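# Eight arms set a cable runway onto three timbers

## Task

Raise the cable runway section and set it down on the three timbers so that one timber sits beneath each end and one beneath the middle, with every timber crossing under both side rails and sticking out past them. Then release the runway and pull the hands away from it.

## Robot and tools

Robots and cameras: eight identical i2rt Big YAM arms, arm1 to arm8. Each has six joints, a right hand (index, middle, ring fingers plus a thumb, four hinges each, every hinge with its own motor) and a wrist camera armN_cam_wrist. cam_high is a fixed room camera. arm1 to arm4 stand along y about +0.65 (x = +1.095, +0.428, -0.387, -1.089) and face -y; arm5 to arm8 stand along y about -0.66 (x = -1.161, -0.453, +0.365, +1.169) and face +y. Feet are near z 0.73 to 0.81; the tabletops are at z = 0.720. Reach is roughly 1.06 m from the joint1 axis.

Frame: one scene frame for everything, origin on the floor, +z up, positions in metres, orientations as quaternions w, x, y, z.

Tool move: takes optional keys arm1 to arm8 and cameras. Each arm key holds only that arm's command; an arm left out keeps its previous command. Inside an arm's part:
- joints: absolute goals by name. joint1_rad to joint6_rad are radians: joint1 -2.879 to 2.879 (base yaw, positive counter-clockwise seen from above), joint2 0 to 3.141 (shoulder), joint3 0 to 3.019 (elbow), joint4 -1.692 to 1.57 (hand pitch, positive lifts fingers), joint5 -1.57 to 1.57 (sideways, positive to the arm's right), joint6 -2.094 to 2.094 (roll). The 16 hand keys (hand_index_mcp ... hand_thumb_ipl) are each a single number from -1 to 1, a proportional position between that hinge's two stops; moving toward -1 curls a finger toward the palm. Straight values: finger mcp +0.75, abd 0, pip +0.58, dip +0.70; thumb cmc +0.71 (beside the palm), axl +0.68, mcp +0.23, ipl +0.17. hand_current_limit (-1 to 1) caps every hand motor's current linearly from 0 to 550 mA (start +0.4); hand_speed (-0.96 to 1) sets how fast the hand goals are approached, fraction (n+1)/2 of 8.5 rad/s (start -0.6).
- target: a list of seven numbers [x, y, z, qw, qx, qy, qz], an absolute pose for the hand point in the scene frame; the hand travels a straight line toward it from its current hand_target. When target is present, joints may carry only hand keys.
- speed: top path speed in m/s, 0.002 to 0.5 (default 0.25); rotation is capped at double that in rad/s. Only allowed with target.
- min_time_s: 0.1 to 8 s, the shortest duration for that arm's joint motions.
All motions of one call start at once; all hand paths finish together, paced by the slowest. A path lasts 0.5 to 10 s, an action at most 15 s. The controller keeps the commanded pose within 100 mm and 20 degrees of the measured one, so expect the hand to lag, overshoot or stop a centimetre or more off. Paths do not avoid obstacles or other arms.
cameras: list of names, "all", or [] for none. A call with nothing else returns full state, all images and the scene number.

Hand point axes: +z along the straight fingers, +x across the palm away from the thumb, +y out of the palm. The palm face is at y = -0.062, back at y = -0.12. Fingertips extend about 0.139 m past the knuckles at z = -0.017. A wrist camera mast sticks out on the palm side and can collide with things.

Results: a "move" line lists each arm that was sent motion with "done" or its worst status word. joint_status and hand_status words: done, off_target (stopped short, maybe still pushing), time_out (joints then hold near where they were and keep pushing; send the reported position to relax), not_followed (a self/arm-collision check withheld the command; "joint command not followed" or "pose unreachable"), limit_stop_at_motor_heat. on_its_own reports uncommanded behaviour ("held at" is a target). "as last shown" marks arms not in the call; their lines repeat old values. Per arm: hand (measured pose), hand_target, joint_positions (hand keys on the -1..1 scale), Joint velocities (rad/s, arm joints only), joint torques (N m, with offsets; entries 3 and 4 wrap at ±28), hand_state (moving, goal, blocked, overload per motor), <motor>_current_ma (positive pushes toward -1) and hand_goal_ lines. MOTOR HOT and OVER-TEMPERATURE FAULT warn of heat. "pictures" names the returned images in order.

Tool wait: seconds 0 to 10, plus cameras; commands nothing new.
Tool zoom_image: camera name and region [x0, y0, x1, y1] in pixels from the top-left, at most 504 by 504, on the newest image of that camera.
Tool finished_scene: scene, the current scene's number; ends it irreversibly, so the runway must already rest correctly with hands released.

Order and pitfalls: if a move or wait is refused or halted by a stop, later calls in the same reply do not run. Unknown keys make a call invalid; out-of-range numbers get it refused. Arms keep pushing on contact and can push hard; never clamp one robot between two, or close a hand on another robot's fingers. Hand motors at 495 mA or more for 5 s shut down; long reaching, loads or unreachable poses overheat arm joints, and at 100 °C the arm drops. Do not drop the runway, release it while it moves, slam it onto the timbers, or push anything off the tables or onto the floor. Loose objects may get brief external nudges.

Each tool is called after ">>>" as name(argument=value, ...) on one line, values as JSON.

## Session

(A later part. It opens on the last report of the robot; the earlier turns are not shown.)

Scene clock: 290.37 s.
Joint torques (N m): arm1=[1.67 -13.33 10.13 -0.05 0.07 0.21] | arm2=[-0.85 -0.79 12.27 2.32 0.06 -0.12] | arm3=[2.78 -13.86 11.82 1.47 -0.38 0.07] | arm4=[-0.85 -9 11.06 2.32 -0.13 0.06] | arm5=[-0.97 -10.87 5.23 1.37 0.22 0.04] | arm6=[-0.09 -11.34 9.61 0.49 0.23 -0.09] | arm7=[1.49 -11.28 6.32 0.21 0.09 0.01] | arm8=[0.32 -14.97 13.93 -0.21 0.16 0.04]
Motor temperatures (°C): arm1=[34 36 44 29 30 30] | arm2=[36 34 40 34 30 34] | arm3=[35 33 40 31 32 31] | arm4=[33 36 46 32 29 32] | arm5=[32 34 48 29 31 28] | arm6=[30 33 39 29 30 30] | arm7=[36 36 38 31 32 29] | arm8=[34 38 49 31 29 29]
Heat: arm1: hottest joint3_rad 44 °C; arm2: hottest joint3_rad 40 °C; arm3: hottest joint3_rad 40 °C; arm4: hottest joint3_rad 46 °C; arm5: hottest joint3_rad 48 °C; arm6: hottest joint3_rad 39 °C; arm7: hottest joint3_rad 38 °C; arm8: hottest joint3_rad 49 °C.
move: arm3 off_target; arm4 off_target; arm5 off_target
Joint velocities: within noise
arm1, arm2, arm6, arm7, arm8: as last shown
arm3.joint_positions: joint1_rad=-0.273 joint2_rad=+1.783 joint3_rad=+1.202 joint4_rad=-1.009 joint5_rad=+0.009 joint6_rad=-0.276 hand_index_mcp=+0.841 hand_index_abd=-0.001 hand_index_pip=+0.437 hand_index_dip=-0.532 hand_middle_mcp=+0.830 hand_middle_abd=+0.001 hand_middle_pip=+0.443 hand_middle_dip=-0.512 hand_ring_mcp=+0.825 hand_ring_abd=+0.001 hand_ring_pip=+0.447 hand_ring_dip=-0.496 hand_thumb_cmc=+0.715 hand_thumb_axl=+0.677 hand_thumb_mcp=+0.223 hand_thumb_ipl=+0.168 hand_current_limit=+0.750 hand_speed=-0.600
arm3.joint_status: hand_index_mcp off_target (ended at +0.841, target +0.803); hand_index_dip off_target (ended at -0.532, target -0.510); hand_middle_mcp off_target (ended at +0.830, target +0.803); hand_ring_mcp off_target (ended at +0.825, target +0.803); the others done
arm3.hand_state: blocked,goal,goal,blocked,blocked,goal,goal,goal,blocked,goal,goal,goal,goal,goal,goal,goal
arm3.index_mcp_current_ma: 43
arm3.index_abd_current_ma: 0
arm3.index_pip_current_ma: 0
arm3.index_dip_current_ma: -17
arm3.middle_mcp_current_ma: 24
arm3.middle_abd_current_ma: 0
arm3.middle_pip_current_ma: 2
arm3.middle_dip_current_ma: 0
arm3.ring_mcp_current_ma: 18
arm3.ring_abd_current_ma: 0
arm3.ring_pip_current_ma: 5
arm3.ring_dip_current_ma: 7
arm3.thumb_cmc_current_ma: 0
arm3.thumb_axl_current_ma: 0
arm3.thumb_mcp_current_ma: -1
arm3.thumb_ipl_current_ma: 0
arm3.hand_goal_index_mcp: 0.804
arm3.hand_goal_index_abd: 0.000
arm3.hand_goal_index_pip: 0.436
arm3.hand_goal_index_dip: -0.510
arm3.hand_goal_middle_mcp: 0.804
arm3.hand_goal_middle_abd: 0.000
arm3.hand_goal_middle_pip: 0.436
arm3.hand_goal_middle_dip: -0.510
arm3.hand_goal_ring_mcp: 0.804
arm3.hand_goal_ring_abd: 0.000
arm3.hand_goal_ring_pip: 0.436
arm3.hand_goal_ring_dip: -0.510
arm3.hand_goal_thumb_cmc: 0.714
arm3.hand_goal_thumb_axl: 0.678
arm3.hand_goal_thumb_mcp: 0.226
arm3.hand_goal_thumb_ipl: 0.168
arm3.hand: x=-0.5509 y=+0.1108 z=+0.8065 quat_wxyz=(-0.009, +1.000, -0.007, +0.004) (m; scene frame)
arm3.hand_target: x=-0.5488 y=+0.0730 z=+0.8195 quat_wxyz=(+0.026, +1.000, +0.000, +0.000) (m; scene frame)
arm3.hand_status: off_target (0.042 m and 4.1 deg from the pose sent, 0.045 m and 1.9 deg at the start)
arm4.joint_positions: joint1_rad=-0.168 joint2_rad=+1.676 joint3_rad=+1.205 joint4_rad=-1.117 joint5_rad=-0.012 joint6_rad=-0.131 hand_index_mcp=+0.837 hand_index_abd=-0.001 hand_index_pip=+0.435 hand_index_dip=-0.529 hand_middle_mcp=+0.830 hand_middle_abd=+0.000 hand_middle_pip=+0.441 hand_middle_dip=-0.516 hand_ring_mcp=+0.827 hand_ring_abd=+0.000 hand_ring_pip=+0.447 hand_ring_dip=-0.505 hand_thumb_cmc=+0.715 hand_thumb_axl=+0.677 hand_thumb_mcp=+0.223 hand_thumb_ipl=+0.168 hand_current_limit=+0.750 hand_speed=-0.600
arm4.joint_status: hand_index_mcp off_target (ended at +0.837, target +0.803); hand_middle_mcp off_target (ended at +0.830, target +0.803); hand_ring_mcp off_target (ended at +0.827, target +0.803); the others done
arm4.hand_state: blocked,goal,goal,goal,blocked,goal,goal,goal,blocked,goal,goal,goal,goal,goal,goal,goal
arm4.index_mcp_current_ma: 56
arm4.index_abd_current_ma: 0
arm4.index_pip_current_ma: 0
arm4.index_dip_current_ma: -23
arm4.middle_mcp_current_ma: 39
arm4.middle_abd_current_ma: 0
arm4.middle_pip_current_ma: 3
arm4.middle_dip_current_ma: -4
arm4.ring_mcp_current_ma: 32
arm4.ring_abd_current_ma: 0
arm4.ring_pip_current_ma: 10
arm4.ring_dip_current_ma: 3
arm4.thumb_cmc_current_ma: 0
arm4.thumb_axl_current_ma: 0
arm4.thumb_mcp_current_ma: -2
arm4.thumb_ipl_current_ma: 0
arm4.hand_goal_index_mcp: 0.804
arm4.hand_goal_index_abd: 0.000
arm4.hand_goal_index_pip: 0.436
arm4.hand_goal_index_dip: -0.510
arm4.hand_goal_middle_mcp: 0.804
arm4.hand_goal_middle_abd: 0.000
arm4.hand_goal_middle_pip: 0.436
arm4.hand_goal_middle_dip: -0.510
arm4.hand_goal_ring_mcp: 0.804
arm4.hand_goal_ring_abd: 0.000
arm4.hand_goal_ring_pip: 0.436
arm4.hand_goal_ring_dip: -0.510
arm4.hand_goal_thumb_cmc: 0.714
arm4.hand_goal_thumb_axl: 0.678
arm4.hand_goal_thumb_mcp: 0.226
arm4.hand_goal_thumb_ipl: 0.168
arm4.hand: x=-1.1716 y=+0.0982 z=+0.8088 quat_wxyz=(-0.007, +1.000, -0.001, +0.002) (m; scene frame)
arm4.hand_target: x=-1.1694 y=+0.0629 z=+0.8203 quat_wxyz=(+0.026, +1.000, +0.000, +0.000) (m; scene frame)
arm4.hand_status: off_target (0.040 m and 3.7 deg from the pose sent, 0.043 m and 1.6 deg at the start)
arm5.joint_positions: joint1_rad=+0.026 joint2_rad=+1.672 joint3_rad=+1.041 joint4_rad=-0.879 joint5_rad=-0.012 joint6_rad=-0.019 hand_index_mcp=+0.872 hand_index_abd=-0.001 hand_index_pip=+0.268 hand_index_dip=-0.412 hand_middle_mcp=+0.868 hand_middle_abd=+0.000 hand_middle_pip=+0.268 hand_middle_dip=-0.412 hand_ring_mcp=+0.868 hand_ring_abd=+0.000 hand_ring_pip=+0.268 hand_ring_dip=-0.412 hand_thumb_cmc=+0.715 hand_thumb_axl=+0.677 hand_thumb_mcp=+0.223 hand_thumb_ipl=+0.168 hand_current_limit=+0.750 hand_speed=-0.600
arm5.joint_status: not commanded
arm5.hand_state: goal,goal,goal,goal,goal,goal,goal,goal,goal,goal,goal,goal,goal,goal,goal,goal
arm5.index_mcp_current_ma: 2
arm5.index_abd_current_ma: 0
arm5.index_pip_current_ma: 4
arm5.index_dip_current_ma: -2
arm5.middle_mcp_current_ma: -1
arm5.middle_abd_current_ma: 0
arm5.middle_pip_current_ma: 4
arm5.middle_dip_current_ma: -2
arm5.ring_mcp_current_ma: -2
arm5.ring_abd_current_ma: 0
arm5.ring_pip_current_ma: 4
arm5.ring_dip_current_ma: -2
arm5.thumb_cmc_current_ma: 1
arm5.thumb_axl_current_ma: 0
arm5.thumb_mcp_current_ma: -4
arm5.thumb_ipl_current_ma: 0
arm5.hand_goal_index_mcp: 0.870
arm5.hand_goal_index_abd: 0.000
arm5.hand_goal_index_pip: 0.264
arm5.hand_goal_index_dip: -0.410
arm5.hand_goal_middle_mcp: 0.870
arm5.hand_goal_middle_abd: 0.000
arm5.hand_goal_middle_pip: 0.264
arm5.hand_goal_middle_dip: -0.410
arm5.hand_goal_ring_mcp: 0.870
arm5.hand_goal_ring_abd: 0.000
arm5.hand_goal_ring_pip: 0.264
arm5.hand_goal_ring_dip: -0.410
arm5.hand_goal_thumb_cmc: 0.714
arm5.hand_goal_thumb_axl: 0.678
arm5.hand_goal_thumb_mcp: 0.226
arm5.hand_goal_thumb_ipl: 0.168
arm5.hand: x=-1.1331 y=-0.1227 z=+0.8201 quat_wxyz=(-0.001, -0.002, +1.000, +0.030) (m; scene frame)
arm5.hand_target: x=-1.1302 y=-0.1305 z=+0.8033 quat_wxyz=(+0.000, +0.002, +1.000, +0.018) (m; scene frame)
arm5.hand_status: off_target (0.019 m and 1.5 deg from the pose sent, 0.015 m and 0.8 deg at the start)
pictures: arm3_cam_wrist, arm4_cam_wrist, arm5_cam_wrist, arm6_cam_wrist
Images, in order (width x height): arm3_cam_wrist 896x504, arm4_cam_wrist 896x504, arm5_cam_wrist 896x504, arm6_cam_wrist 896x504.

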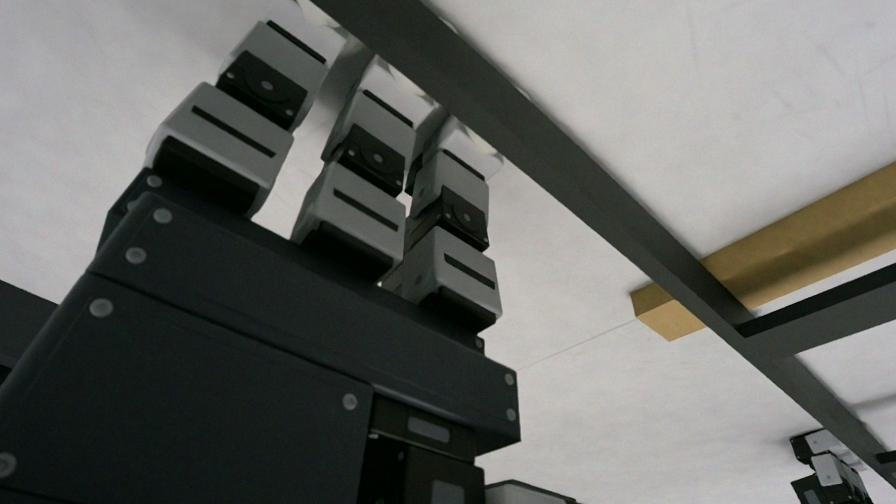

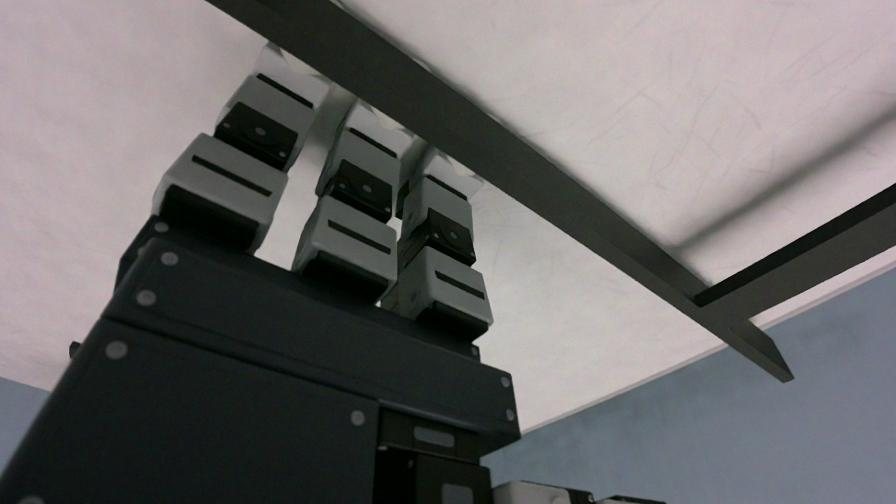

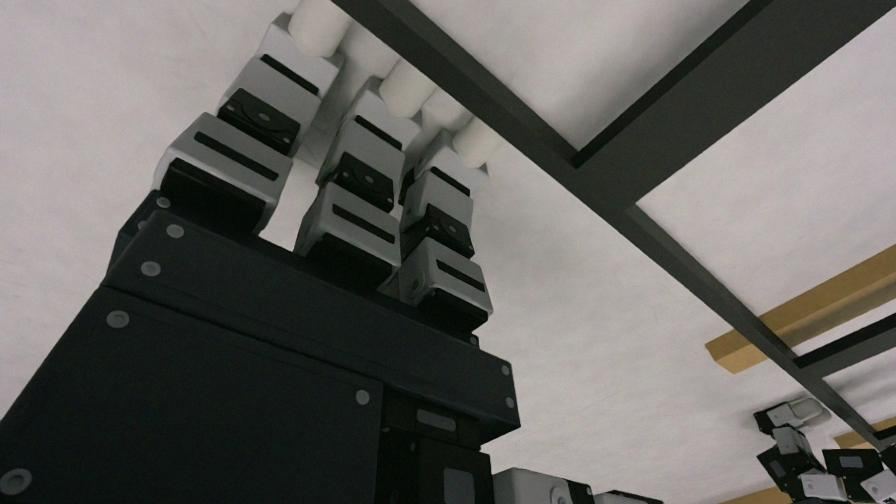

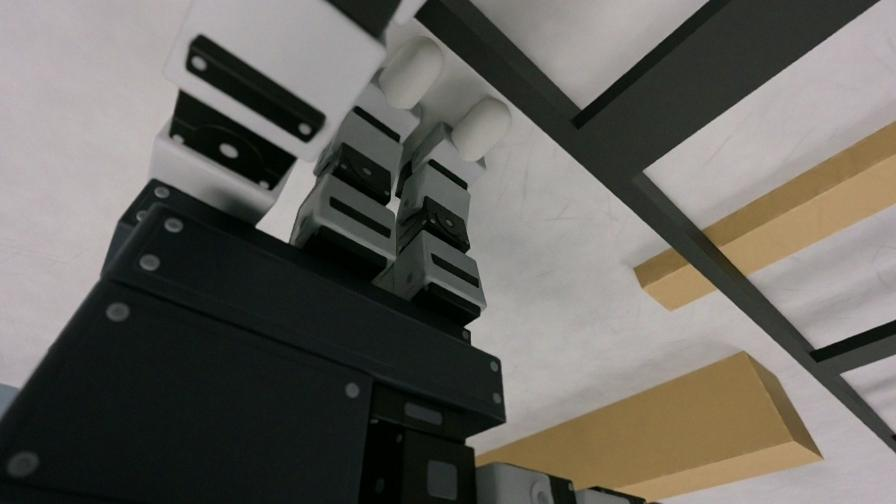

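>>> move(arm3={"target":[-0.55,0.045,0.820,0.040,1,0,0],"speed":0.05,"joints":{"hand_index_mcp":0.77,"hand_middle_mcp":0.78,"hand_ring_mcp":0.78,"hand_index_dip":-0.52}}, arm4={"target":[-1.17,0.035,0.821,0.040,1,0,0],"speed":0.05,"joints":{"hand_index_mcp":0.77,"hand_middle_mcp":0.77,"hand_ring_mcp":0.77,"hand_index_dip":-0.52}}, arm5={"target":[-1.13,-0.135,0.797,0,0.002,1,0.012],"speed":0.05}, arm6={"target":[-0.51,-0.110,0.817,0,0,1,0.024],"speed":0.05}, cameras=["arm3_cam_wrist","arm4_cam_wrist","arm5_cam_wrist","arm6_cam_wrist"])

Scene clock: 293.30 s.
Joint torques (N m): arm1=[1.9 -13.27 9.98 0.02 0.07 0.22] | arm2=[-1.61 -0.26 12.15 2.44 0.01 -0.15] | arm3=[3.37 -13.27 13.38 3 -0.71 0.1] | arm4=[-0.67 -8.29 12.57 3.64 -0.3 0.08] | arm5=[-0.67 -10.81 4.46 1.31 0.22 0.02] | arm6=[-0.62 -9.7 11.86 1.05 0.21 -0.15] | arm7=[1.44 -11.22 6.38 0.23 0.09 0] | arm8=[0.32 -15.38 13.82 -0.21 0.13 0.06]
Motor temperatures (°C): arm1=[34 36 44 29 30 30] | arm2=[36 34 40 34 30 34] | arm3=[35 33 41 31 32 31] | arm4=[33 36 47 32 29 32] | arm5=[32 33 48 29 31 28] | arm6=[30 33 39 29 30 30] | arm7=[36 36 38 31 32 29] | arm8=[34 38 49 31 29 29]
Heat: arm1: hottest joint3_rad 44 °C; arm2: hottest joint3_rad 40 °C; arm3: hottest joint3_rad 41 °C; arm4: hottest joint3_rad 47 °C; arm5: hottest joint3_rad 48 °C; arm6: hottest joint3_rad 39 °C; arm7: hottest joint3_rad 38 °C; arm8: hottest joint3_rad 49 °C.
move: arm3 off_target; arm4 off_target; arm5 off_target; arm6 off_target
Joint velocities: within noise
arm1, arm2, arm8: as last shown
arm3.joint_positions: joint1_rad=-0.271 joint2_rad=+1.800 joint3_rad=+1.228 joint4_rad=-1.038 joint5_rad=+0.010 joint6_rad=-0.268 hand_index_mcp=+0.837 hand_index_abd=-0.001 hand_index_pip=+0.441 hand_index_dip=-0.544 hand_middle_mcp=+0.829 hand_middle_abd=+0.001 hand_middle_pip=+0.447 hand_middle_dip=-0.520 hand_ring_mcp=+0.823 hand_ring_abd=+0.001 hand_ring_pip=+0.455 hand_ring_dip=-0.502 hand_thumb_cmc=+0.715 hand_thumb_axl=+0.677 hand_thumb_mcp=+0.223 hand_thumb_ipl=+0.168 hand_current_limit=+0.750 hand_speed=-0.600
arm3.joint_status: hand_index_mcp off_target (ended at +0.837, target +0.770); hand_index_dip off_target (ended at -0.544, target -0.520); hand_middle_mcp off_target (ended at +0.829, target +0.780); hand_ring_mcp off_target (ended at +0.823, target +0.780)
arm3.hand_state: blocked,goal,goal,blocked,blocked,goal,goal,goal,blocked,goal,goal,goal,goal,goal,goal,goal
arm3.index_mcp_current_ma: 121
arm3.index_abd_current_ma: 0
arm3.index_pip_current_ma: 2
arm3.index_dip_current_ma: -20
arm3.middle_mcp_current_ma: 71
arm3.middle_abd_current_ma: 0
arm3.middle_pip_current_ma: 5
arm3.middle_dip_current_ma: -4
arm3.ring_mcp_current_ma: 56
arm3.ring_abd_current_ma: 0
arm3.ring_pip_current_ma: 13
arm3.ring_dip_current_ma: 3
arm3.thumb_cmc_current_ma: 0
arm3.thumb_axl_current_ma: 0
arm3.thumb_mcp_current_ma: -1
arm3.thumb_ipl_current_ma: 0
arm3.hand_goal_index_mcp: 0.770
arm3.hand_goal_index_abd: 0.000
arm3.hand_goal_index_pip: 0.436
arm3.hand_goal_index_dip: -0.520
arm3.hand_goal_middle_mcp: 0.780
arm3.hand_goal_middle_abd: 0.000
arm3.hand_goal_middle_pip: 0.436
arm3.hand_goal_middle_dip: -0.510
arm3.hand_goal_ring_mcp: 0.780
arm3.hand_goal_ring_abd: 0.000
arm3.hand_goal_ring_pip: 0.436
arm3.hand_goal_ring_dip: -0.510
arm3.hand_goal_thumb_cmc: 0.714
arm3.hand_goal_thumb_axl: 0.678
arm3.hand_goal_thumb_mcp: 0.226
arm3.hand_goal_thumb_ipl: 0.168
arm3.hand: x=-0.5514 y=+0.1080 z=+0.8053 quat_wxyz=(-0.019, +1.000, -0.009, +0.006) (m; scene frame)
arm3.hand_target: x=-0.5474 y=+0.0517 z=+0.8239 quat_wxyz=(+0.040, +0.999, +0.001, +0.001) (m; scene frame)
arm3.hand_status: off_target (0.065 m and 6.8 deg from the pose sent, 0.067 m and 5.6 deg at the start)
arm4.joint_positions: joint1_rad=-0.167 joint2_rad=+1.696 joint3_rad=+1.232 joint4_rad=-1.145 joint5_rad=-0.012 joint6_rad=-0.128 hand_index_mcp=+0.832 hand_index_abd=-0.001 hand_index_pip=+0.442 hand_index_dip=-0.542 hand_middle_mcp=+0.825 hand_middle_abd=+0.000 hand_middle_pip=+0.448 hand_middle_dip=-0.523 hand_ring_mcp=+0.822 hand_ring_abd=-0.001 hand_ring_pip=+0.456 hand_ring_dip=-0.511 hand_thumb_cmc=+0.715 hand_thumb_axl=+0.677 hand_thumb_mcp=+0.223 hand_thumb_ipl=+0.168 hand_current_limit=+0.750 hand_speed=-0.600
arm4.joint_status: hand_index_mcp off_target (ended at +0.832, target +0.770); hand_index_dip off_target (ended at -0.542, target -0.520); hand_middle_mcp off_target (ended at +0.825, target +0.770); hand_ring_mcp off_target (ended at +0.822, target +0.770)
arm4.hand_state: blocked,goal,goal,blocked,blocked,goal,goal,goal,blocked,goal,goal,goal,goal,goal,goal,goal
arm4.index_mcp_current_ma: 147
arm4.index_abd_current_ma: 0
arm4.index_pip_current_ma: 4
arm4.index_dip_current_ma: -28
arm4.middle_mcp_current_ma: 124
arm4.middle_abd_current_ma: 0
arm4.middle_pip_current_ma: 11
arm4.middle_dip_current_ma: -13
arm4.ring_mcp_current_ma: 112
arm4.ring_abd_current_ma: 0
arm4.ring_pip_current_ma: 24
arm4.ring_dip_current_ma: 0
arm4.thumb_cmc_current_ma: 0
arm4.thumb_axl_current_ma: 0
arm4.thumb_mcp_current_ma: -2
arm4.thumb_ipl_current_ma: 0
arm4.hand_goal_index_mcp: 0.770
arm4.hand_goal_index_abd: 0.000
arm4.hand_goal_index_pip: 0.436
arm4.hand_goal_index_dip: -0.520
arm4.hand_goal_middle_mcp: 0.770
arm4.hand_goal_middle_abd: 0.000
arm4.hand_goal_middle_pip: 0.436
arm4.hand_goal_middle_dip: -0.510
arm4.hand_goal_ring_mcp: 0.770
arm4.hand_goal_ring_abd: 0.000
arm4.hand_goal_ring_pip: 0.436
arm4.hand_goal_ring_dip: -0.510
arm4.hand_goal_thumb_cmc: 0.714
arm4.hand_goal_thumb_axl: 0.678
arm4.hand_goal_thumb_mcp: 0.226
arm4.hand_goal_thumb_ipl: 0.168
arm4.hand: x=-1.1713 y=+0.0948 z=+0.8077 quat_wxyz=(-0.017, +1.000, -0.002, +0.003) (m; scene frame)
arm4.hand_target: x=-1.1687 y=+0.0416 z=+0.8244 quat_wxyz=(+0.040, +0.999, +0.000, +0.001) (m; scene frame)
arm4.hand_status: off_target (0.061 m and 6.5 deg from the pose sent, 0.064 m and 5.4 deg at the start)
arm5.joint_positions: joint1_rad=+0.026 joint2_rad=+1.672 joint3_rad=+1.040 joint4_rad=-0.876 joint5_rad=-0.012 joint6_rad=-0.019 hand_index_mcp=+0.874 hand_index_abd=-0.001 hand_index_pip=+0.268 hand_index_dip=-0.412 hand_middle_mcp=+0.871 hand_middle_abd=+0.000 hand_middle_pip=+0.268 hand_middle_dip=-0.412 hand_ring_mcp=+0.870 hand_ring_abd=+0.000 hand_ring_pip=+0.268 hand_ring_dip=-0.412 hand_thumb_cmc=+0.715 hand_thumb_axl=+0.677 hand_thumb_mcp=+0.223 hand_thumb_ipl=+0.168 hand_current_limit=+0.750 hand_speed=-0.600
arm5.joint_status: not commanded
arm5.hand_state: goal,goal,goal,goal,goal,goal,goal,goal,goal,goal,goal,goal,goal,goal,goal,goal
arm5.index_mcp_current_ma: 5
arm5.index_abd_current_ma: 0
arm5.index_pip_current_ma: 4
arm5.index_dip_current_ma: -2
arm5.middle_mcp_current_ma: 0
arm5.middle_abd_current_ma: 0
arm5.middle_pip_current_ma: 4
arm5.middle_dip_current_ma: -2
arm5.ring_mcp_current_ma: 0
arm5.ring_abd_current_ma: 0
arm5.ring_pip_current_ma: 4
arm5.ring_dip_current_ma: -2
arm5.thumb_cmc_current_ma: 1
arm5.thumb_axl_current_ma: 0
arm5.thumb_mcp_current_ma: -4
arm5.thumb_ipl_current_ma: 0
arm5.hand_goal_index_mcp: 0.870
arm5.hand_goal_index_abd: 0.000
arm5.hand_goal_index_pip: 0.264
arm5.hand_goal_index_dip: -0.410
arm5.hand_goal_middle_mcp: 0.870
arm5.hand_goal_middle_abd: 0.000
arm5.hand_goal_middle_pip: 0.264
arm5.hand_goal_middle_dip: -0.410
arm5.hand_goal_ring_mcp: 0.870
arm5.hand_goal_ring_abd: 0.000
arm5.hand_goal_ring_pip: 0.264
arm5.hand_goal_ring_dip: -0.410
arm5.hand_goal_thumb_cmc: 0.714
arm5.hand_goal_thumb_axl: 0.678
arm5.hand_goal_thumb_mcp: 0.226
arm5.hand_goal_thumb_ipl: 0.168
arm5.hand: x=-1.1331 y=-0.1227 z=+0.8198 quat_wxyz=(-0.001, -0.002, +1.000, +0.031) (m; scene frame)
arm5.hand_target: x=-1.1302 y=-0.1356 z=+0.7977 quat_wxyz=(+0.000, +0.002, +1.000, +0.012) (m; scene frame)
arm5.hand_status: off_target (0.026 m and 2.2 deg from the pose sent, 0.027 m and 2.1 deg at the start)
arm6.joint_positions: joint1_rad=+0.160 joint2_rad=+1.700 joint3_rad=+1.061 joint4_rad=-0.935 joint5_rad=+0.010 joint6_rad=+0.191 hand_index_mcp=+0.903 hand_index_abd=+0.000 hand_index_pip=+0.289 hand_index_dip=-0.406 hand_middle_mcp=+0.905 hand_middle_abd=-0.001 hand_middle_pip=+0.287 hand_middle_dip=-0.406 hand_ring_mcp=-0.727 hand_ring_abd=-0.003 hand_ring_pip=+0.997 hand_ring_dip=+0.503 hand_thumb_cmc=+0.713 hand_thumb_axl=+0.677 hand_thumb_mcp=+0.223 hand_thumb_ipl=+0.168 hand_current_limit=+0.750 hand_speed=-0.600
arm6.joint_status: not commanded
arm6.hand_state: blocked,goal,blocked,goal,blocked,goal,blocked,goal,blocked,goal,overload,goal,goal,goal,goal,goal
arm6.index_mcp_current_ma: 95
arm6.index_abd_current_ma: 0
arm6.index_pip_current_ma: 62
arm6.index_dip_current_ma: -3
arm6.middle_mcp_current_ma: 103
arm6.middle_abd_current_ma: -1
arm6.middle_pip_current_ma: 56
arm6.middle_dip_current_ma: -3
arm6.ring_mcp_current_ma: 61
arm6.ring_abd_current_ma: -4
arm6.ring_pip_current_ma: 0
arm6.ring_dip_current_ma: 5
arm6.thumb_cmc_current_ma: -1
arm6.thumb_axl_current_ma: -1
arm6.thumb_mcp_current_ma: -5
arm6.thumb_ipl_current_ma: 0
arm6.hand_goal_index_mcp: 0.870
arm6.hand_goal_index_abd: 0.000
arm6.hand_goal_index_pip: 0.264
arm6.hand_goal_index_dip: -0.404
arm6.hand_goal_middle_mcp: 0.870
arm6.hand_goal_middle_abd: 0.000
arm6.hand_goal_middle_pip: 0.264
arm6.hand_goal_middle_dip: -0.404
arm6.hand_goal_ring_mcp: -0.750
arm6.hand_goal_ring_abd: 0.000
arm6.hand_goal_ring_pip: 0.576
arm6.hand_goal_ring_dip: 0.500
arm6.hand_goal_thumb_cmc: 0.714
arm6.hand_goal_thumb_axl: 0.678
arm6.hand_goal_thumb_mcp: 0.226
arm6.hand_goal_thumb_ipl: 0.168
arm6.hand: x=-0.5107 y=-0.1376 z=+0.8105 quat_wxyz=(+0.003, +0.001, +1.000, +0.005) (m; scene frame)
arm6.hand_target: x=-0.5096 y=-0.1115 z=+0.8176 quat_wxyz=(+0.000, +0.000, +1.000, +0.024) (m; scene frame)
arm6.hand_status: off_target (0.028 m and 2.2 deg from the pose sent, 0.034 m and 1.4 deg at the start)
arm7.joint_positions: joint1_rad=-0.008 joint2_rad=+1.394 joint3_rad=+0.944 joint4_rad=-1.112 joint5_rad=+0.000 joint6_rad=-0.042 hand_index_mcp=+0.755 hand_index_abd=+0.000 hand_index_pip=+0.579 hand_index_dip=-0.798 hand_middle_mcp=+0.755 hand_middle_abd=+0.000 hand_middle_pip=+0.578 hand_middle_dip=-0.797 hand_ring_mcp=+0.755 hand_ring_abd=+0.000 hand_ring_pip=+0.578 hand_ring_dip=-0.798 hand_thumb_cmc=+0.712 hand_thumb_axl=+0.677 hand_thumb_mcp=+0.223 hand_thumb_ipl=+0.168 hand_current_limit=+0.750 hand_speed=-0.600
arm7.joint_status: not commanded
arm7.hand_state: goal,goal,goal,goal,goal,goal,goal,goal,goal,goal,goal,goal,goal,goal,goal,goal
arm7.index_mcp_current_ma: 2
arm7.index_abd_current_ma: 0
arm7.index_pip_current_ma: 6
arm7.index_dip_current_ma: 5
arm7.middle_mcp_current_ma: 2
arm7.middle_abd_current_ma: 0
arm7.middle_pip_current_ma: 5
arm7.middle_dip_current_ma: 5
arm7.ring_mcp_current_ma: 2
arm7.ring_abd_current_ma: 1
arm7.ring_pip_current_ma: 5
arm7.ring_dip_current_ma: 5
arm7.thumb_cmc_current_ma: -4
arm7.thumb_axl_current_ma: -1
arm7.thumb_mcp_current_ma: -9
arm7.thumb_ipl_current_ma: -1
arm7.hand_goal_index_mcp: 0.754
arm7.hand_goal_index_abd: 0.000
arm7.hand_goal_index_pip: 0.576
arm7.hand_goal_index_dip: -0.800
arm7.hand_goal_middle_mcp: 0.754
arm7.hand_goal_middle_abd: 0.000
arm7.hand_goal_middle_pip: 0.576
arm7.hand_goal_middle_dip: -0.800
arm7.hand_goal_ring_mcp: 0.754
arm7.hand_goal_ring_abd: 0.000
arm7.hand_goal_ring_pip: 0.576
arm7.hand_goal_ring_dip: -0.800
arm7.hand_goal_thumb_cmc: 0.714
arm7.hand_goal_thumb_axl: 0.678
arm7.hand_goal_thumb_mcp: 0.226
arm7.hand_goal_thumb_ipl: 0.168
arm7.hand: x=+0.4041 y=-0.1943 z=+0.8997 quat_wxyz=(+0.000, +0.000, +1.000, +0.003) (m; scene frame)
arm7.hand_target: x=+0.4051 y=-0.1999 z=+0.9000 quat_wxyz=(+0.000, +0.000, +1.000, +0.000) (m; scene frame)
arm7.hand_status: not commanded
pictures: arm3_cam_wrist, arm4_cam_wrist, arm5_cam_wrist, arm6_cam_wrist
Images, in order (width x height): arm3_cam_wrist 896x504, arm4_cam_wrist 896x504, arm5_cam_wrist 896x504, arm6_cam_wrist 896x504.

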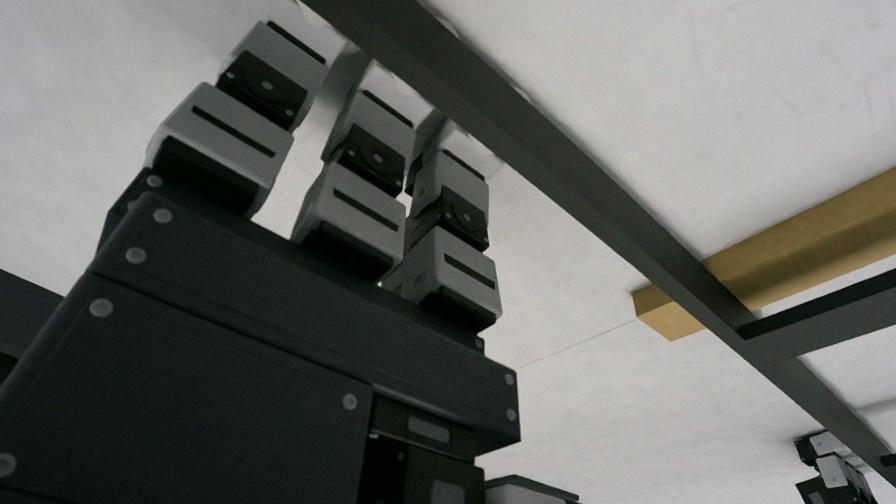

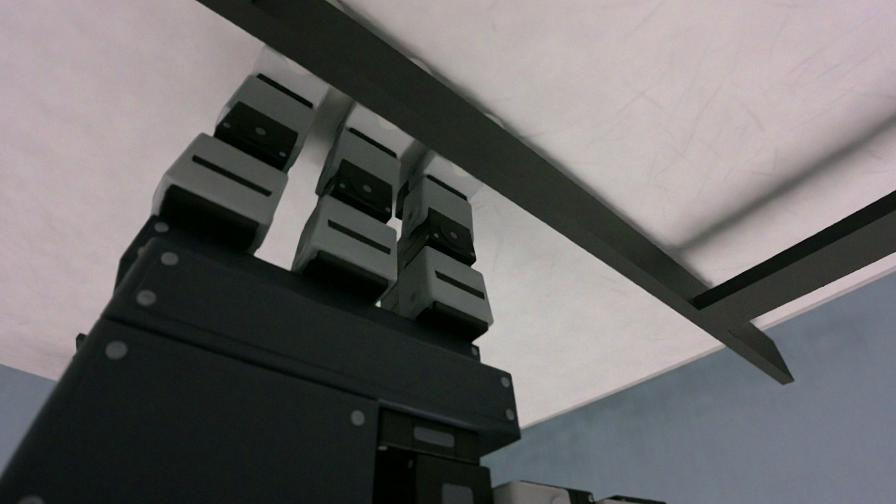

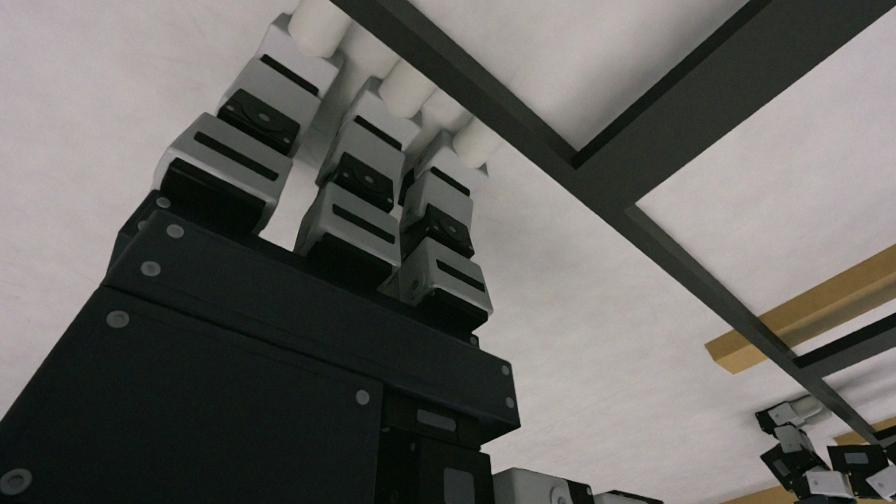

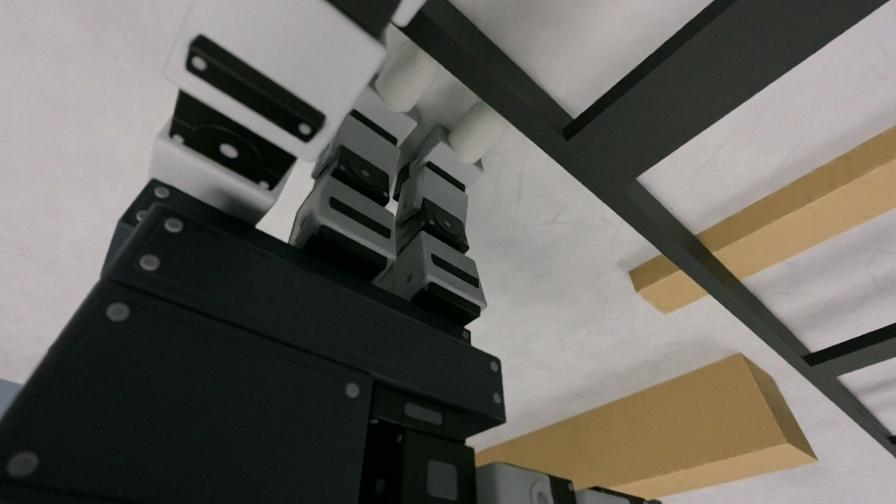

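>>> move(arm5={"target":[-1.13,-0.152,0.802,0,0.002,1,0.014],"speed":0.05,"joints":{"hand_index_mcp":0.803,"hand_middle_mcp":0.803,"hand_ring_mcp":0.803,"hand_index_pip":0.436,"hand_middle_pip":0.436,"hand_ring_pip":0.436,"hand_index_dip":-0.50,"hand_middle_dip":-0.50,"hand_ring_dip":-0.50}}, arm6={"target":[-0.51,-0.160,0.812,0,0,1,0.022],"speed":0.05,"joints":{"hand_index_mcp":0.803,"hand_middle_mcp":0.803,"hand_index_pip":0.436,"hand_middle_pip":0.436,"hand_index_dip":-0.50,"hand_middle_dip":-0.50}}, cameras=["arm5_cam_wrist","arm6_cam_wrist"])

Scene clock: 297.33 s.
Joint torques (N m): arm1=[1.55 -13.27 10.07 -0.06 0.08 0.2] | arm2=[-0.56 -0.26 12.19 2.32 0.02 -0.15] | arm3=[3.55 -13.1 13.38 2.86 -0.7 0.1] | arm4=[-0.67 -8.29 12.56 3.63 -0.3 0.08] | arm5=[-0.15 -11.28 4.4 0.87 0.25 -0.12] | arm6=[0.79 -11.46 5.72 0.62 0.18 0.07] | arm7=[1.55 -11.22 6.32 0.24 0.09 0.01] | arm8=[0.38 -15.21 14.09 -0.38 0.15 -0.03]
Motor temperatures (°C): arm1=[34 36 44 29 30 30] | arm2=[36 34 40 34 30 34] | arm3=[35 33 42 31 32 31] | arm4=[33 36 48 33 29 32] | arm5=[32 33 47 29 31 28] | arm6=[30 33 40 29 30 30] | arm7=[36 36 38 31 32 29] | arm8=[34 38 49 31 29 29]
Heat: arm1: hottest joint3_rad 44 °C; arm2: hottest joint3_rad 40 °C; arm3: hottest joint3_rad 42 °C; arm4: hottest joint3_rad 48 °C; arm5: hottest joint3_rad 47 °C; arm6: hottest joint3_rad 40 °C; arm7: hottest joint3_rad 38 °C; arm8: hottest joint3_rad 49 °C.
move: arm5 off_target; arm6 done
Joint velocities: within noise
arm1.joint_positions: joint1_rad=+0.212 joint2_rad=+1.633 joint3_rad=+1.289 joint4_rad=-1.254 joint5_rad=+0.002 joint6_rad=+0.237 hand_index_mcp=+0.752 hand_index_abd=-0.003 hand_index_pip=+0.573 hand_index_dip=-0.577 hand_middle_mcp=+0.751 hand_middle_abd=-0.003 hand_middle_pip=+0.574 hand_middle_dip=-0.577 hand_ring_mcp=+0.752 hand_ring_abd=-0.003 hand_ring_pip=+0.574 hand_ring_dip=-0.577 hand_thumb_cmc=+0.714 hand_thumb_axl=+0.677 hand_thumb_mcp=+0.222 hand_thumb_ipl=+0.168 hand_current_limit=+0.400 hand_speed=-0.600
arm1.joint_status: not commanded
arm1.hand_state: goal,goal,goal,goal,goal,goal,goal,goal,goal,goal,goal,goal,goal,goal,goal,goal
arm1.index_mcp_current_ma: -5
arm1.index_abd_current_ma: -6
arm1.index_pip_current_ma: -5
arm1.index_dip_current_ma: 7
arm1.middle_mcp_current_ma: -5
arm1.middle_abd_current_ma: -5
arm1.middle_pip_current_ma: -5
arm1.middle_dip_current_ma: 7
arm1.ring_mcp_current_ma: -5
arm1.ring_abd_current_ma: -5
arm1.ring_pip_current_ma: -4
arm1.ring_dip_current_ma: 6
arm1.thumb_cmc_current_ma: -1
arm1.thumb_axl_current_ma: -1
arm1.thumb_mcp_current_ma: -12
arm1.thumb_ipl_current_ma: -1
arm1.hand_goal_index_mcp: 0.754
arm1.hand_goal_index_abd: 0.000
arm1.hand_goal_index_pip: 0.576
arm1.hand_goal_index_dip: -0.580
arm1.hand_goal_middle_mcp: 0.754
arm1.hand_goal_middle_abd: 0.000
arm1.hand_goal_middle_pip: 0.576
arm1.hand_goal_middle_dip: -0.580
arm1.hand_goal_ring_mcp: 0.754
arm1.hand_goal_ring_abd: 0.000
arm1.hand_goal_ring_pip: 0.576
arm1.hand_goal_ring_dip: -0.580
arm1.hand_goal_thumb_cmc: 0.714
arm1.hand_goal_thumb_axl: 0.678
arm1.hand_goal_thumb_mcp: 0.226
arm1.hand_goal_thumb_ipl: 0.168
arm1.hand: x=+1.1831 y=+0.1107 z=+0.9349 quat_wxyz=(-0.014, +1.000, +0.002, -0.003) (m; scene frame)
arm1.hand_target: x=+1.1898 y=+0.1005 z=+0.9500 quat_wxyz=(+0.000, +1.000, +0.000, +0.000) (m; scene frame)
arm1.hand_status: not commanded
arm2.joint_positions: joint1_rad=-0.203 joint2_rad=+0.637 joint3_rad=+1.344 joint4_rad=-1.264 joint5_rad=-0.037 joint6_rad=+1.147 hand_index_mcp=+0.754 hand_index_abd=+0.000 hand_index_pip=+0.577 hand_index_dip=+0.696 hand_middle_mcp=+0.754 hand_middle_abd=+0.000 hand_middle_pip=+0.577 hand_middle_dip=+0.696 hand_ring_mcp=+0.754 hand_ring_abd=+0.000 hand_ring_pip=+0.577 hand_ring_dip=+0.696 hand_thumb_cmc=+0.714 hand_thumb_axl=+0.677 hand_thumb_mcp=+0.226 hand_thumb_ipl=+0.168 hand_current_limit=+0.400 hand_speed=-0.600
arm2.joint_status: not commanded
arm2.hand_state: goal,goal,goal,goal,goal,goal,goal,goal,goal,goal,goal,goal,goal,goal,goal,goal
arm2.index_mcp_current_ma: 0
arm2.index_abd_current_ma: 0
arm2.index_pip_current_ma: 0
arm2.index_dip_current_ma: 0
arm2.middle_mcp_current_ma: 0
arm2.middle_abd_current_ma: 0
arm2.middle_pip_current_ma: 0
arm2.middle_dip_current_ma: 0
arm2.ring_mcp_current_ma: 0
arm2.ring_abd_current_ma: 0
arm2.ring_pip_current_ma: 0
arm2.ring_dip_current_ma: 0
arm2.thumb_cmc_current_ma: 0
arm2.thumb_axl_current_ma: 0
arm2.thumb_mcp_current_ma: 0
arm2.thumb_ipl_current_ma: 0
arm2.hand_goal_index_mcp: 0.754
arm2.hand_goal_index_abd: 0.000
arm2.hand_goal_index_pip: 0.576
arm2.hand_goal_index_dip: 0.696
arm2.hand_goal_middle_mcp: 0.754
arm2.hand_goal_middle_abd: 0.000
arm2.hand_goal_middle_pip: 0.576
arm2.hand_goal_middle_dip: 0.696
arm2.hand_goal_ring_mcp: 0.754
arm2.hand_goal_ring_abd: 0.000
arm2.hand_goal_ring_pip: 0.576
arm2.hand_goal_ring_dip: 0.696
arm2.hand_goal_thumb_cmc: 0.714
arm2.hand_goal_thumb_axl: 0.678
arm2.hand_goal_thumb_mcp: 0.226
arm2.hand_goal_thumb_ipl: 0.168
arm2.hand: x=+0.2905 y=+0.4217 z=+1.2742 quat_wxyz=(+0.433, +0.679, -0.545, +0.234) (m; scene frame)
arm2.hand_target: x=+0.2911 y=+0.4248 z=+1.2909 quat_wxyz=(+0.447, +0.673, -0.539, +0.240) (m; scene frame)
arm2.hand_status: not commanded
arm3, arm4, arm7: as last shown
arm5.joint_positions: joint1_rad=+0.026 joint2_rad=+1.640 joint3_rad=+0.994 joint4_rad=-0.852 joint5_rad=-0.014 joint6_rad=-0.015 hand_index_mcp=+0.804 hand_index_abd=-0.001 hand_index_pip=+0.435 hand_index_dip=-0.496 hand_middle_mcp=+0.804 hand_middle_abd=+0.000 hand_middle_pip=+0.434 hand_middle_dip=-0.496 hand_ring_mcp=+0.790 hand_ring_abd=+0.002 hand_ring_pip=+0.433 hand_ring_dip=-0.497 hand_thumb_cmc=+0.715 hand_thumb_axl=+0.677 hand_thumb_mcp=+0.223 hand_thumb_ipl=+0.168 hand_current_limit=+0.750 hand_speed=-0.600
arm5.joint_status: all done
arm5.hand_state: goal,goal,goal,goal,goal,goal,goal,goal,goal,goal,goal,goal,goal,goal,goal,goal
arm5.index_mcp_current_ma: 0
arm5.index_abd_current_ma: 0
arm5.index_pip_current_ma: 0
arm5.index_dip_current_ma: 3
arm5.middle_mcp_current_ma: 0
arm5.middle_abd_current_ma: 0
arm5.middle_pip_current_ma: -1
arm5.middle_dip_current_ma: 4
arm5.ring_mcp_current_ma: -25
arm5.ring_abd_current_ma: 1
arm5.ring_pip_current_ma: -3
arm5.ring_dip_current_ma: 2
arm5.thumb_cmc_current_ma: 1
arm5.thumb_axl_current_ma: 0
arm5.thumb_mcp_current_ma: -4
arm5.thumb_ipl_current_ma: 0
arm5.hand_goal_index_mcp: 0.804
arm5.hand_goal_index_abd: 0.000
arm5.hand_goal_index_pip: 0.436
arm5.hand_goal_index_dip: -0.500
arm5.hand_goal_middle_mcp: 0.804
arm5.hand_goal_middle_abd: 0.000
arm5.hand_goal_middle_pip: 0.436
arm5.hand_goal_middle_dip: -0.500
arm5.hand_goal_ring_mcp: 0.804
arm5.hand_goal_ring_abd: 0.000
arm5.hand_goal_ring_pip: 0.436
arm5.hand_goal_ring_dip: -0.500
arm5.hand_goal_thumb_cmc: 0.714
arm5.hand_goal_thumb_axl: 0.678
arm5.hand_goal_thumb_mcp: 0.226
arm5.hand_goal_thumb_ipl: 0.168
arm5.hand: x=-1.1332 y=-0.1355 z=+0.8196 quat_wxyz=(-0.001, +0.000, +0.999, +0.036) (m; scene frame)
arm5.hand_target: x=-1.1302 y=-0.1521 z=+0.8025 quat_wxyz=(+0.000, +0.002, +1.000, +0.014) (m; scene frame)
arm5.hand_status: off_target (0.024 m and 2.5 deg from the pose sent, 0.034 m and 2.0 deg at the start)
arm6.joint_positions: joint1_rad=+0.162 joint2_rad=+1.642 joint3_rad=+0.986 joint4_rad=-0.878 joint5_rad=+0.010 joint6_rad=+0.189 hand_index_mcp=+0.793 hand_index_abd=-0.003 hand_index_pip=+0.437 hand_index_dip=-0.502 hand_middle_mcp=+0.805 hand_middle_abd=-0.001 hand_middle_pip=+0.439 hand_middle_dip=-0.502 hand_ring_mcp=-0.728 hand_ring_abd=-0.003 hand_ring_pip=+0.997 hand_ring_dip=+0.503 hand_thumb_cmc=+0.713 hand_thumb_axl=+0.677 hand_thumb_mcp=+0.223 hand_thumb_ipl=+0.168 hand_current_limit=+0.750 hand_speed=-0.600
arm6.joint_status: all done
arm6.hand_state: goal,goal,goal,goal,goal,goal,goal,goal,blocked,goal,overload,goal,goal,goal,goal,goal
arm6.index_mcp_current_ma: -24
arm6.index_abd_current_ma: -4
arm6.index_pip_current_ma: 1
arm6.index_dip_current_ma: -3
arm6.middle_mcp_current_ma: 1
arm6.middle_abd_current_ma: -2
arm6.middle_pip_current_ma: 4
arm6.middle_dip_current_ma: -3
arm6.ring_mcp_current_ma: 58
arm6.ring_abd_current_ma: -3
arm6.ring_pip_current_ma: 0
arm6.ring_dip_current_ma: 5
arm6.thumb_cmc_current_ma: -1
arm6.thumb_axl_current_ma: -1
arm6.thumb_mcp_current_ma: -6
arm6.thumb_ipl_current_ma: 0
arm6.hand_goal_index_mcp: 0.804
arm6.hand_goal_index_abd: 0.000
arm6.hand_goal_index_pip: 0.436
arm6.hand_goal_index_dip: -0.500
arm6.hand_goal_middle_mcp: 0.804
arm6.hand_goal_middle_abd: 0.000
arm6.hand_goal_middle_pip: 0.436
arm6.hand_goal_middle_dip: -0.500
arm6.hand_goal_ring_mcp: -0.750
arm6.hand_goal_ring_abd: 0.000
arm6.hand_goal_ring_pip: 0.576
arm6.hand_goal_ring_dip: 0.500
arm6.hand_goal_thumb_cmc: 0.714
arm6.hand_goal_thumb_axl: 0.678
arm6.hand_goal_thumb_mcp: 0.226
arm6.hand_goal_thumb_ipl: 0.168
arm6.hand: x=-0.5083 y=-0.1534 z=+0.8144 quat_wxyz=(-0.001, +0.000, +1.000, +0.024) (m; scene frame)
arm6.hand_target: x=-0.5099 y=-0.1600 z=+0.8119 quat_wxyz=(+0.000, +0.000, +1.000, +0.022) (m; scene frame)
arm6.hand_status: done (0.007 m and 0.3 deg from the pose sent, 0.022 m and 2.0 deg at the start)
arm8.joint_positions: joint1_rad=-0.393 joint2_rad=+1.717 joint3_rad=+1.354 joint4_rad=-1.259 joint5_rad=+0.012 joint6_rad=-0.348 hand_index_mcp=+0.749 hand_index_abd=+0.003 hand_index_pip=+0.573 hand_index_dip=-0.582 hand_middle_mcp=+0.749 hand_middle_abd=+0.003 hand_middle_pip=+0.573 hand_middle_dip=-0.577 hand_ring_mcp=+0.752 hand_ring_abd=+0.002 hand_ring_pip=+0.574 hand_ring_dip=-0.577 hand_thumb_cmc=+0.715 hand_thumb_axl=+0.677 hand_thumb_mcp=+0.223 hand_thumb_ipl=+0.168 hand_current_limit=+0.400 hand_speed=-0.600
arm8.joint_status: not commanded
arm8.hand_state: goal,goal,goal,goal,goal,goal,goal,goal,goal,goal,goal,goal,goal,goal,goal,goal
arm8.index_mcp_current_ma: -4
arm8.index_abd_current_ma: 1
arm8.index_pip_current_ma: -2
arm8.index_dip_current_ma: -1
arm8.middle_mcp_current_ma: -4
arm8.middle_abd_current_ma: 2
arm8.middle_pip_current_ma: -2
arm8.middle_dip_current_ma: 2
arm8.ring_mcp_current_ma: -1
arm8.ring_abd_current_ma: 1
arm8.ring_pip_current_ma: -1
arm8.ring_dip_current_ma: 2
arm8.thumb_cmc_current_ma: 0
arm8.thumb_axl_current_ma: 0
arm8.thumb_mcp_current_ma: -2
arm8.thumb_ipl_current_ma: 0
arm8.hand_goal_index_mcp: 0.754
arm8.hand_goal_index_abd: 0.000
arm8.hand_goal_index_pip: 0.576
arm8.hand_goal_index_dip: -0.580
arm8.hand_goal_middle_mcp: 0.754
arm8.hand_goal_middle_abd: 0.000
arm8.hand_goal_middle_pip: 0.576
arm8.hand_goal_middle_dip: -0.580
arm8.hand_goal_ring_mcp: 0.754
arm8.hand_goal_ring_abd: 0.000
arm8.hand_goal_ring_pip: 0.576
arm8.hand_goal_ring_dip: -0.580
arm8.hand_goal_thumb_cmc: 0.714
arm8.hand_goal_thumb_axl: 0.678
arm8.hand_goal_thumb_mcp: 0.226
arm8.hand_goal_thumb_ipl: 0.168
arm8.hand: x=+1.3619 y=-0.1148 z=+0.9234 quat_wxyz=(-0.009, -0.001, +1.000, -0.022) (m; scene frame)
arm8.hand_target: x=+1.3721 y=-0.1012 z=+0.9501 quat_wxyz=(+0.000, +0.000, +1.000, +0.000) (m; scene frame)
arm8.hand_status: not commanded
pictures: arm5_cam_wrist, arm6_cam_wrist
Images, in order (width x height): arm5_cam_wrist 896x504, arm6_cam_wrist 896x504.

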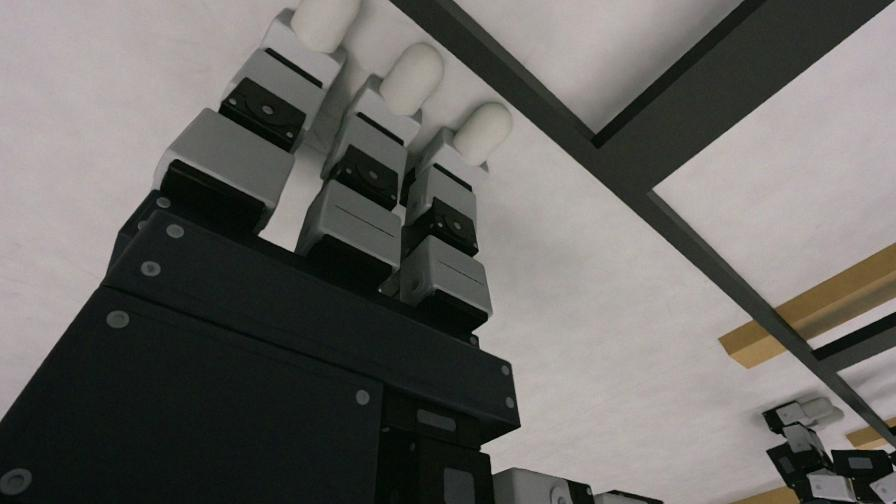

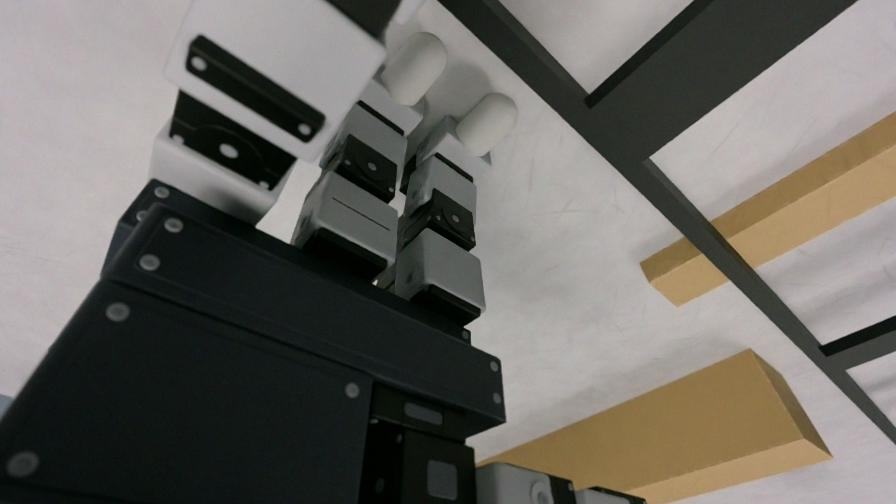

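>>> move(arm5={"target":[-1.13,-0.150,0.799,0,0.002,1,0.0],"speed":0.05,"joints":{"hand_index_dip":-0.48,"hand_middle_dip":-0.48,"hand_ring_dip":-0.48}}, arm6={"target":[-0.51,-0.155,0.8095,0,0,1,0.015],"speed":0.05,"joints":{"hand_index_dip":-0.49,"hand_middle_dip":-0.49}})

Scene clock: 299.07 s.
Joint torques (N m): arm1=[1.55 -13.27 10.14 -0.12 0.06 0.22] | arm2=[-0.97 -0.38 12.16 2.45 0.09 -0.16] | arm3=[3.55 -13.1 13.39 2.89 -0.71 0.11] | arm4=[-0.67 -8.18 12.56 3.64 -0.3 0.08] | arm5=[-0.44 -10.64 6.06 -0.06 0.25 -0.01] | arm6=[0.38 -10.17 7.72 -0.08 0.1 0.04] | arm7=[1.55 -11.28 6.34 0.24 0.09 0.01] | arm8=[0.32 -15.33 13.53 -0.39 0.11 0.04]
Motor temperatures (°C): arm1=[34 36 44 29 30 30] | arm2=[36 34 40 34 30 34] | arm3=[35 33 42 31 33 31] | arm4=[33 36 49 33 29 32] | arm5=[32 33 47 29 31 28] | arm6=[30 33 39 29 30 30] | arm7=[36 36 38 31 32 29] | arm8=[34 38 49 31 29 29]
Heat: arm1: hottest joint3_rad 44 °C; arm2: hottest joint3_rad 40 °C; arm3: hottest joint3_rad 42 °C; arm4: hottest joint3_rad 49 °C; arm5: hottest joint3_rad 47 °C; arm6: hottest joint3_rad 39 °C; arm7: hottest joint3_rad 38 °C; arm8: hottest joint3_rad 49 °C.
move: arm5 off_target; arm6 done
Joint velocities: within noise
arm1, arm2, arm3, arm4, arm7, arm8: as last shown
arm5.joint_positions: joint1_rad=+0.026 joint2_rad=+1.640 joint3_rad=+0.994 joint4_rad=-0.866 joint5_rad=-0.014 joint6_rad=-0.015 hand_index_mcp=+0.804 hand_index_abd=-0.001 hand_index_pip=+0.435 hand_index_dip=-0.482 hand_middle_mcp=+0.804 hand_middle_abd=+0.000 hand_middle_pip=+0.434 hand_middle_dip=-0.482 hand_ring_mcp=+0.787 hand_ring_abd=+0.002 hand_ring_pip=+0.433 hand_ring_dip=-0.482 hand_thumb_cmc=+0.715 hand_thumb_axl=+0.677 hand_thumb_mcp=+0.223 hand_thumb_ipl=+0.168 hand_current_limit=+0.750 hand_speed=-0.600
arm5.joint_status: all done
arm5.hand_state: goal,goal,goal,goal,goal,goal,goal,goal,goal,goal,goal,goal,goal,goal,goal,goal
arm5.index_mcp_current_ma: 0
arm5.index_abd_current_ma: 0
arm5.index_pip_current_ma: 0
arm5.index_dip_current_ma: -2
arm5.middle_mcp_current_ma: 0
arm5.middle_abd_current_ma: 0
arm5.middle_pip_current_ma: -1
arm5.middle_dip_current_ma: -2
arm5.ring_mcp_current_ma: -32
arm5.ring_abd_current_ma: 1
arm5.ring_pip_current_ma: -3
arm5.ring_dip_current_ma: -2
arm5.thumb_cmc_current_ma: 1
arm5.thumb_axl_current_ma: 0
arm5.thumb_mcp_current_ma: -4
arm5.thumb_ipl_current_ma: 0
arm5.hand_goal_index_mcp: 0.804
arm5.hand_goal_index_abd: 0.000
arm5.hand_goal_index_pip: 0.436
arm5.hand_goal_index_dip: -0.480
arm5.hand_goal_middle_mcp: 0.804
arm5.hand_goal_middle_abd: 0.000
arm5.hand_goal_middle_pip: 0.436
arm5.hand_goal_middle_dip: -0.480
arm5.hand_goal_ring_mcp: 0.804
arm5.hand_goal_ring_abd: 0.000
arm5.hand_goal_ring_pip: 0.436
arm5.hand_goal_ring_dip: -0.480
arm5.hand_goal_thumb_cmc: 0.714
arm5.hand_goal_thumb_axl: 0.678
arm5.hand_goal_thumb_mcp: 0.226
arm5.hand_goal_thumb_ipl: 0.168
arm5.hand: x=-1.1332 y=-0.1387 z=+0.8182 quat_wxyz=(-0.001, +0.000, +1.000, +0.029) (m; scene frame)
arm5.hand_target: x=-1.1302 y=-0.1505 z=+0.7997 quat_wxyz=(+0.000, +0.002, +1.000, +0.000) (m; scene frame)
arm5.hand_status: off_target (0.023 m and 3.3 deg from the pose sent, 0.025 m and 4.1 deg at the start)
arm6.joint_positions: joint1_rad=+0.162 joint2_rad=+1.642 joint3_rad=+0.986 joint4_rad=-0.878 joint5_rad=+0.010 joint6_rad=+0.189 hand_index_mcp=+0.793 hand_index_abd=-0.003 hand_index_pip=+0.437 hand_index_dip=-0.492 hand_middle_mcp=+0.805 hand_middle_abd=-0.001 hand_middle_pip=+0.439 hand_middle_dip=-0.492 hand_ring_mcp=-0.728 hand_ring_abd=-0.003 hand_ring_pip=+0.997 hand_ring_dip=+0.503 hand_thumb_cmc=+0.713 hand_thumb_axl=+0.677 hand_thumb_mcp=+0.223 hand_thumb_ipl=+0.168 hand_current_limit=+0.750 hand_speed=-0.600
arm6.joint_status: all done
arm6.hand_state: goal,goal,goal,goal,goal,goal,goal,goal,blocked,goal,overload,goal,goal,goal,goal,goal
arm6.index_mcp_current_ma: -24
arm6.index_abd_current_ma: -4
arm6.index_pip_current_ma: 1
arm6.index_dip_current_ma: -3
arm6.middle_mcp_current_ma: 1
arm6.middle_abd_current_ma: -2
arm6.middle_pip_current_ma: 4
arm6.middle_dip_current_ma: -3
arm6.ring_mcp_current_ma: 58
arm6.ring_abd_current_ma: -3
arm6.ring_pip_current_ma: 0
arm6.ring_dip_current_ma: 5
arm6.thumb_cmc_current_ma: -1
arm6.thumb_axl_current_ma: -1
arm6.thumb_mcp_current_ma: -6
arm6.thumb_ipl_current_ma: 0
arm6.hand_goal_index_mcp: 0.804
arm6.hand_goal_index_abd: 0.000
arm6.hand_goal_index_pip: 0.436
arm6.hand_goal_index_dip: -0.490
arm6.hand_goal_middle_mcp: 0.804
arm6.hand_goal_middle_abd: 0.000
arm6.hand_goal_middle_pip: 0.436
arm6.hand_goal_middle_dip: -0.490
arm6.hand_goal_ring_mcp: -0.750
arm6.hand_goal_ring_abd: 0.000
arm6.hand_goal_ring_pip: 0.576
arm6.hand_goal_ring_dip: 0.500
arm6.hand_goal_thumb_cmc: 0.714
arm6.hand_goal_thumb_axl: 0.678
arm6.hand_goal_thumb_mcp: 0.226
arm6.hand_goal_thumb_ipl: 0.168
arm6.hand: x=-0.5083 y=-0.1534 z=+0.8144 quat_wxyz=(-0.001, +0.000, +1.000, +0.024) (m; scene frame)
arm6.hand_target: x=-0.5099 y=-0.1551 z=+0.8095 quat_wxyz=(+0.000, +0.000, +1.000, +0.015) (m; scene frame)
arm6.hand_status: done (0.005 m and 1.1 deg from the pose sent, 0.006 m and 1.1 deg at the start)
pictures: none


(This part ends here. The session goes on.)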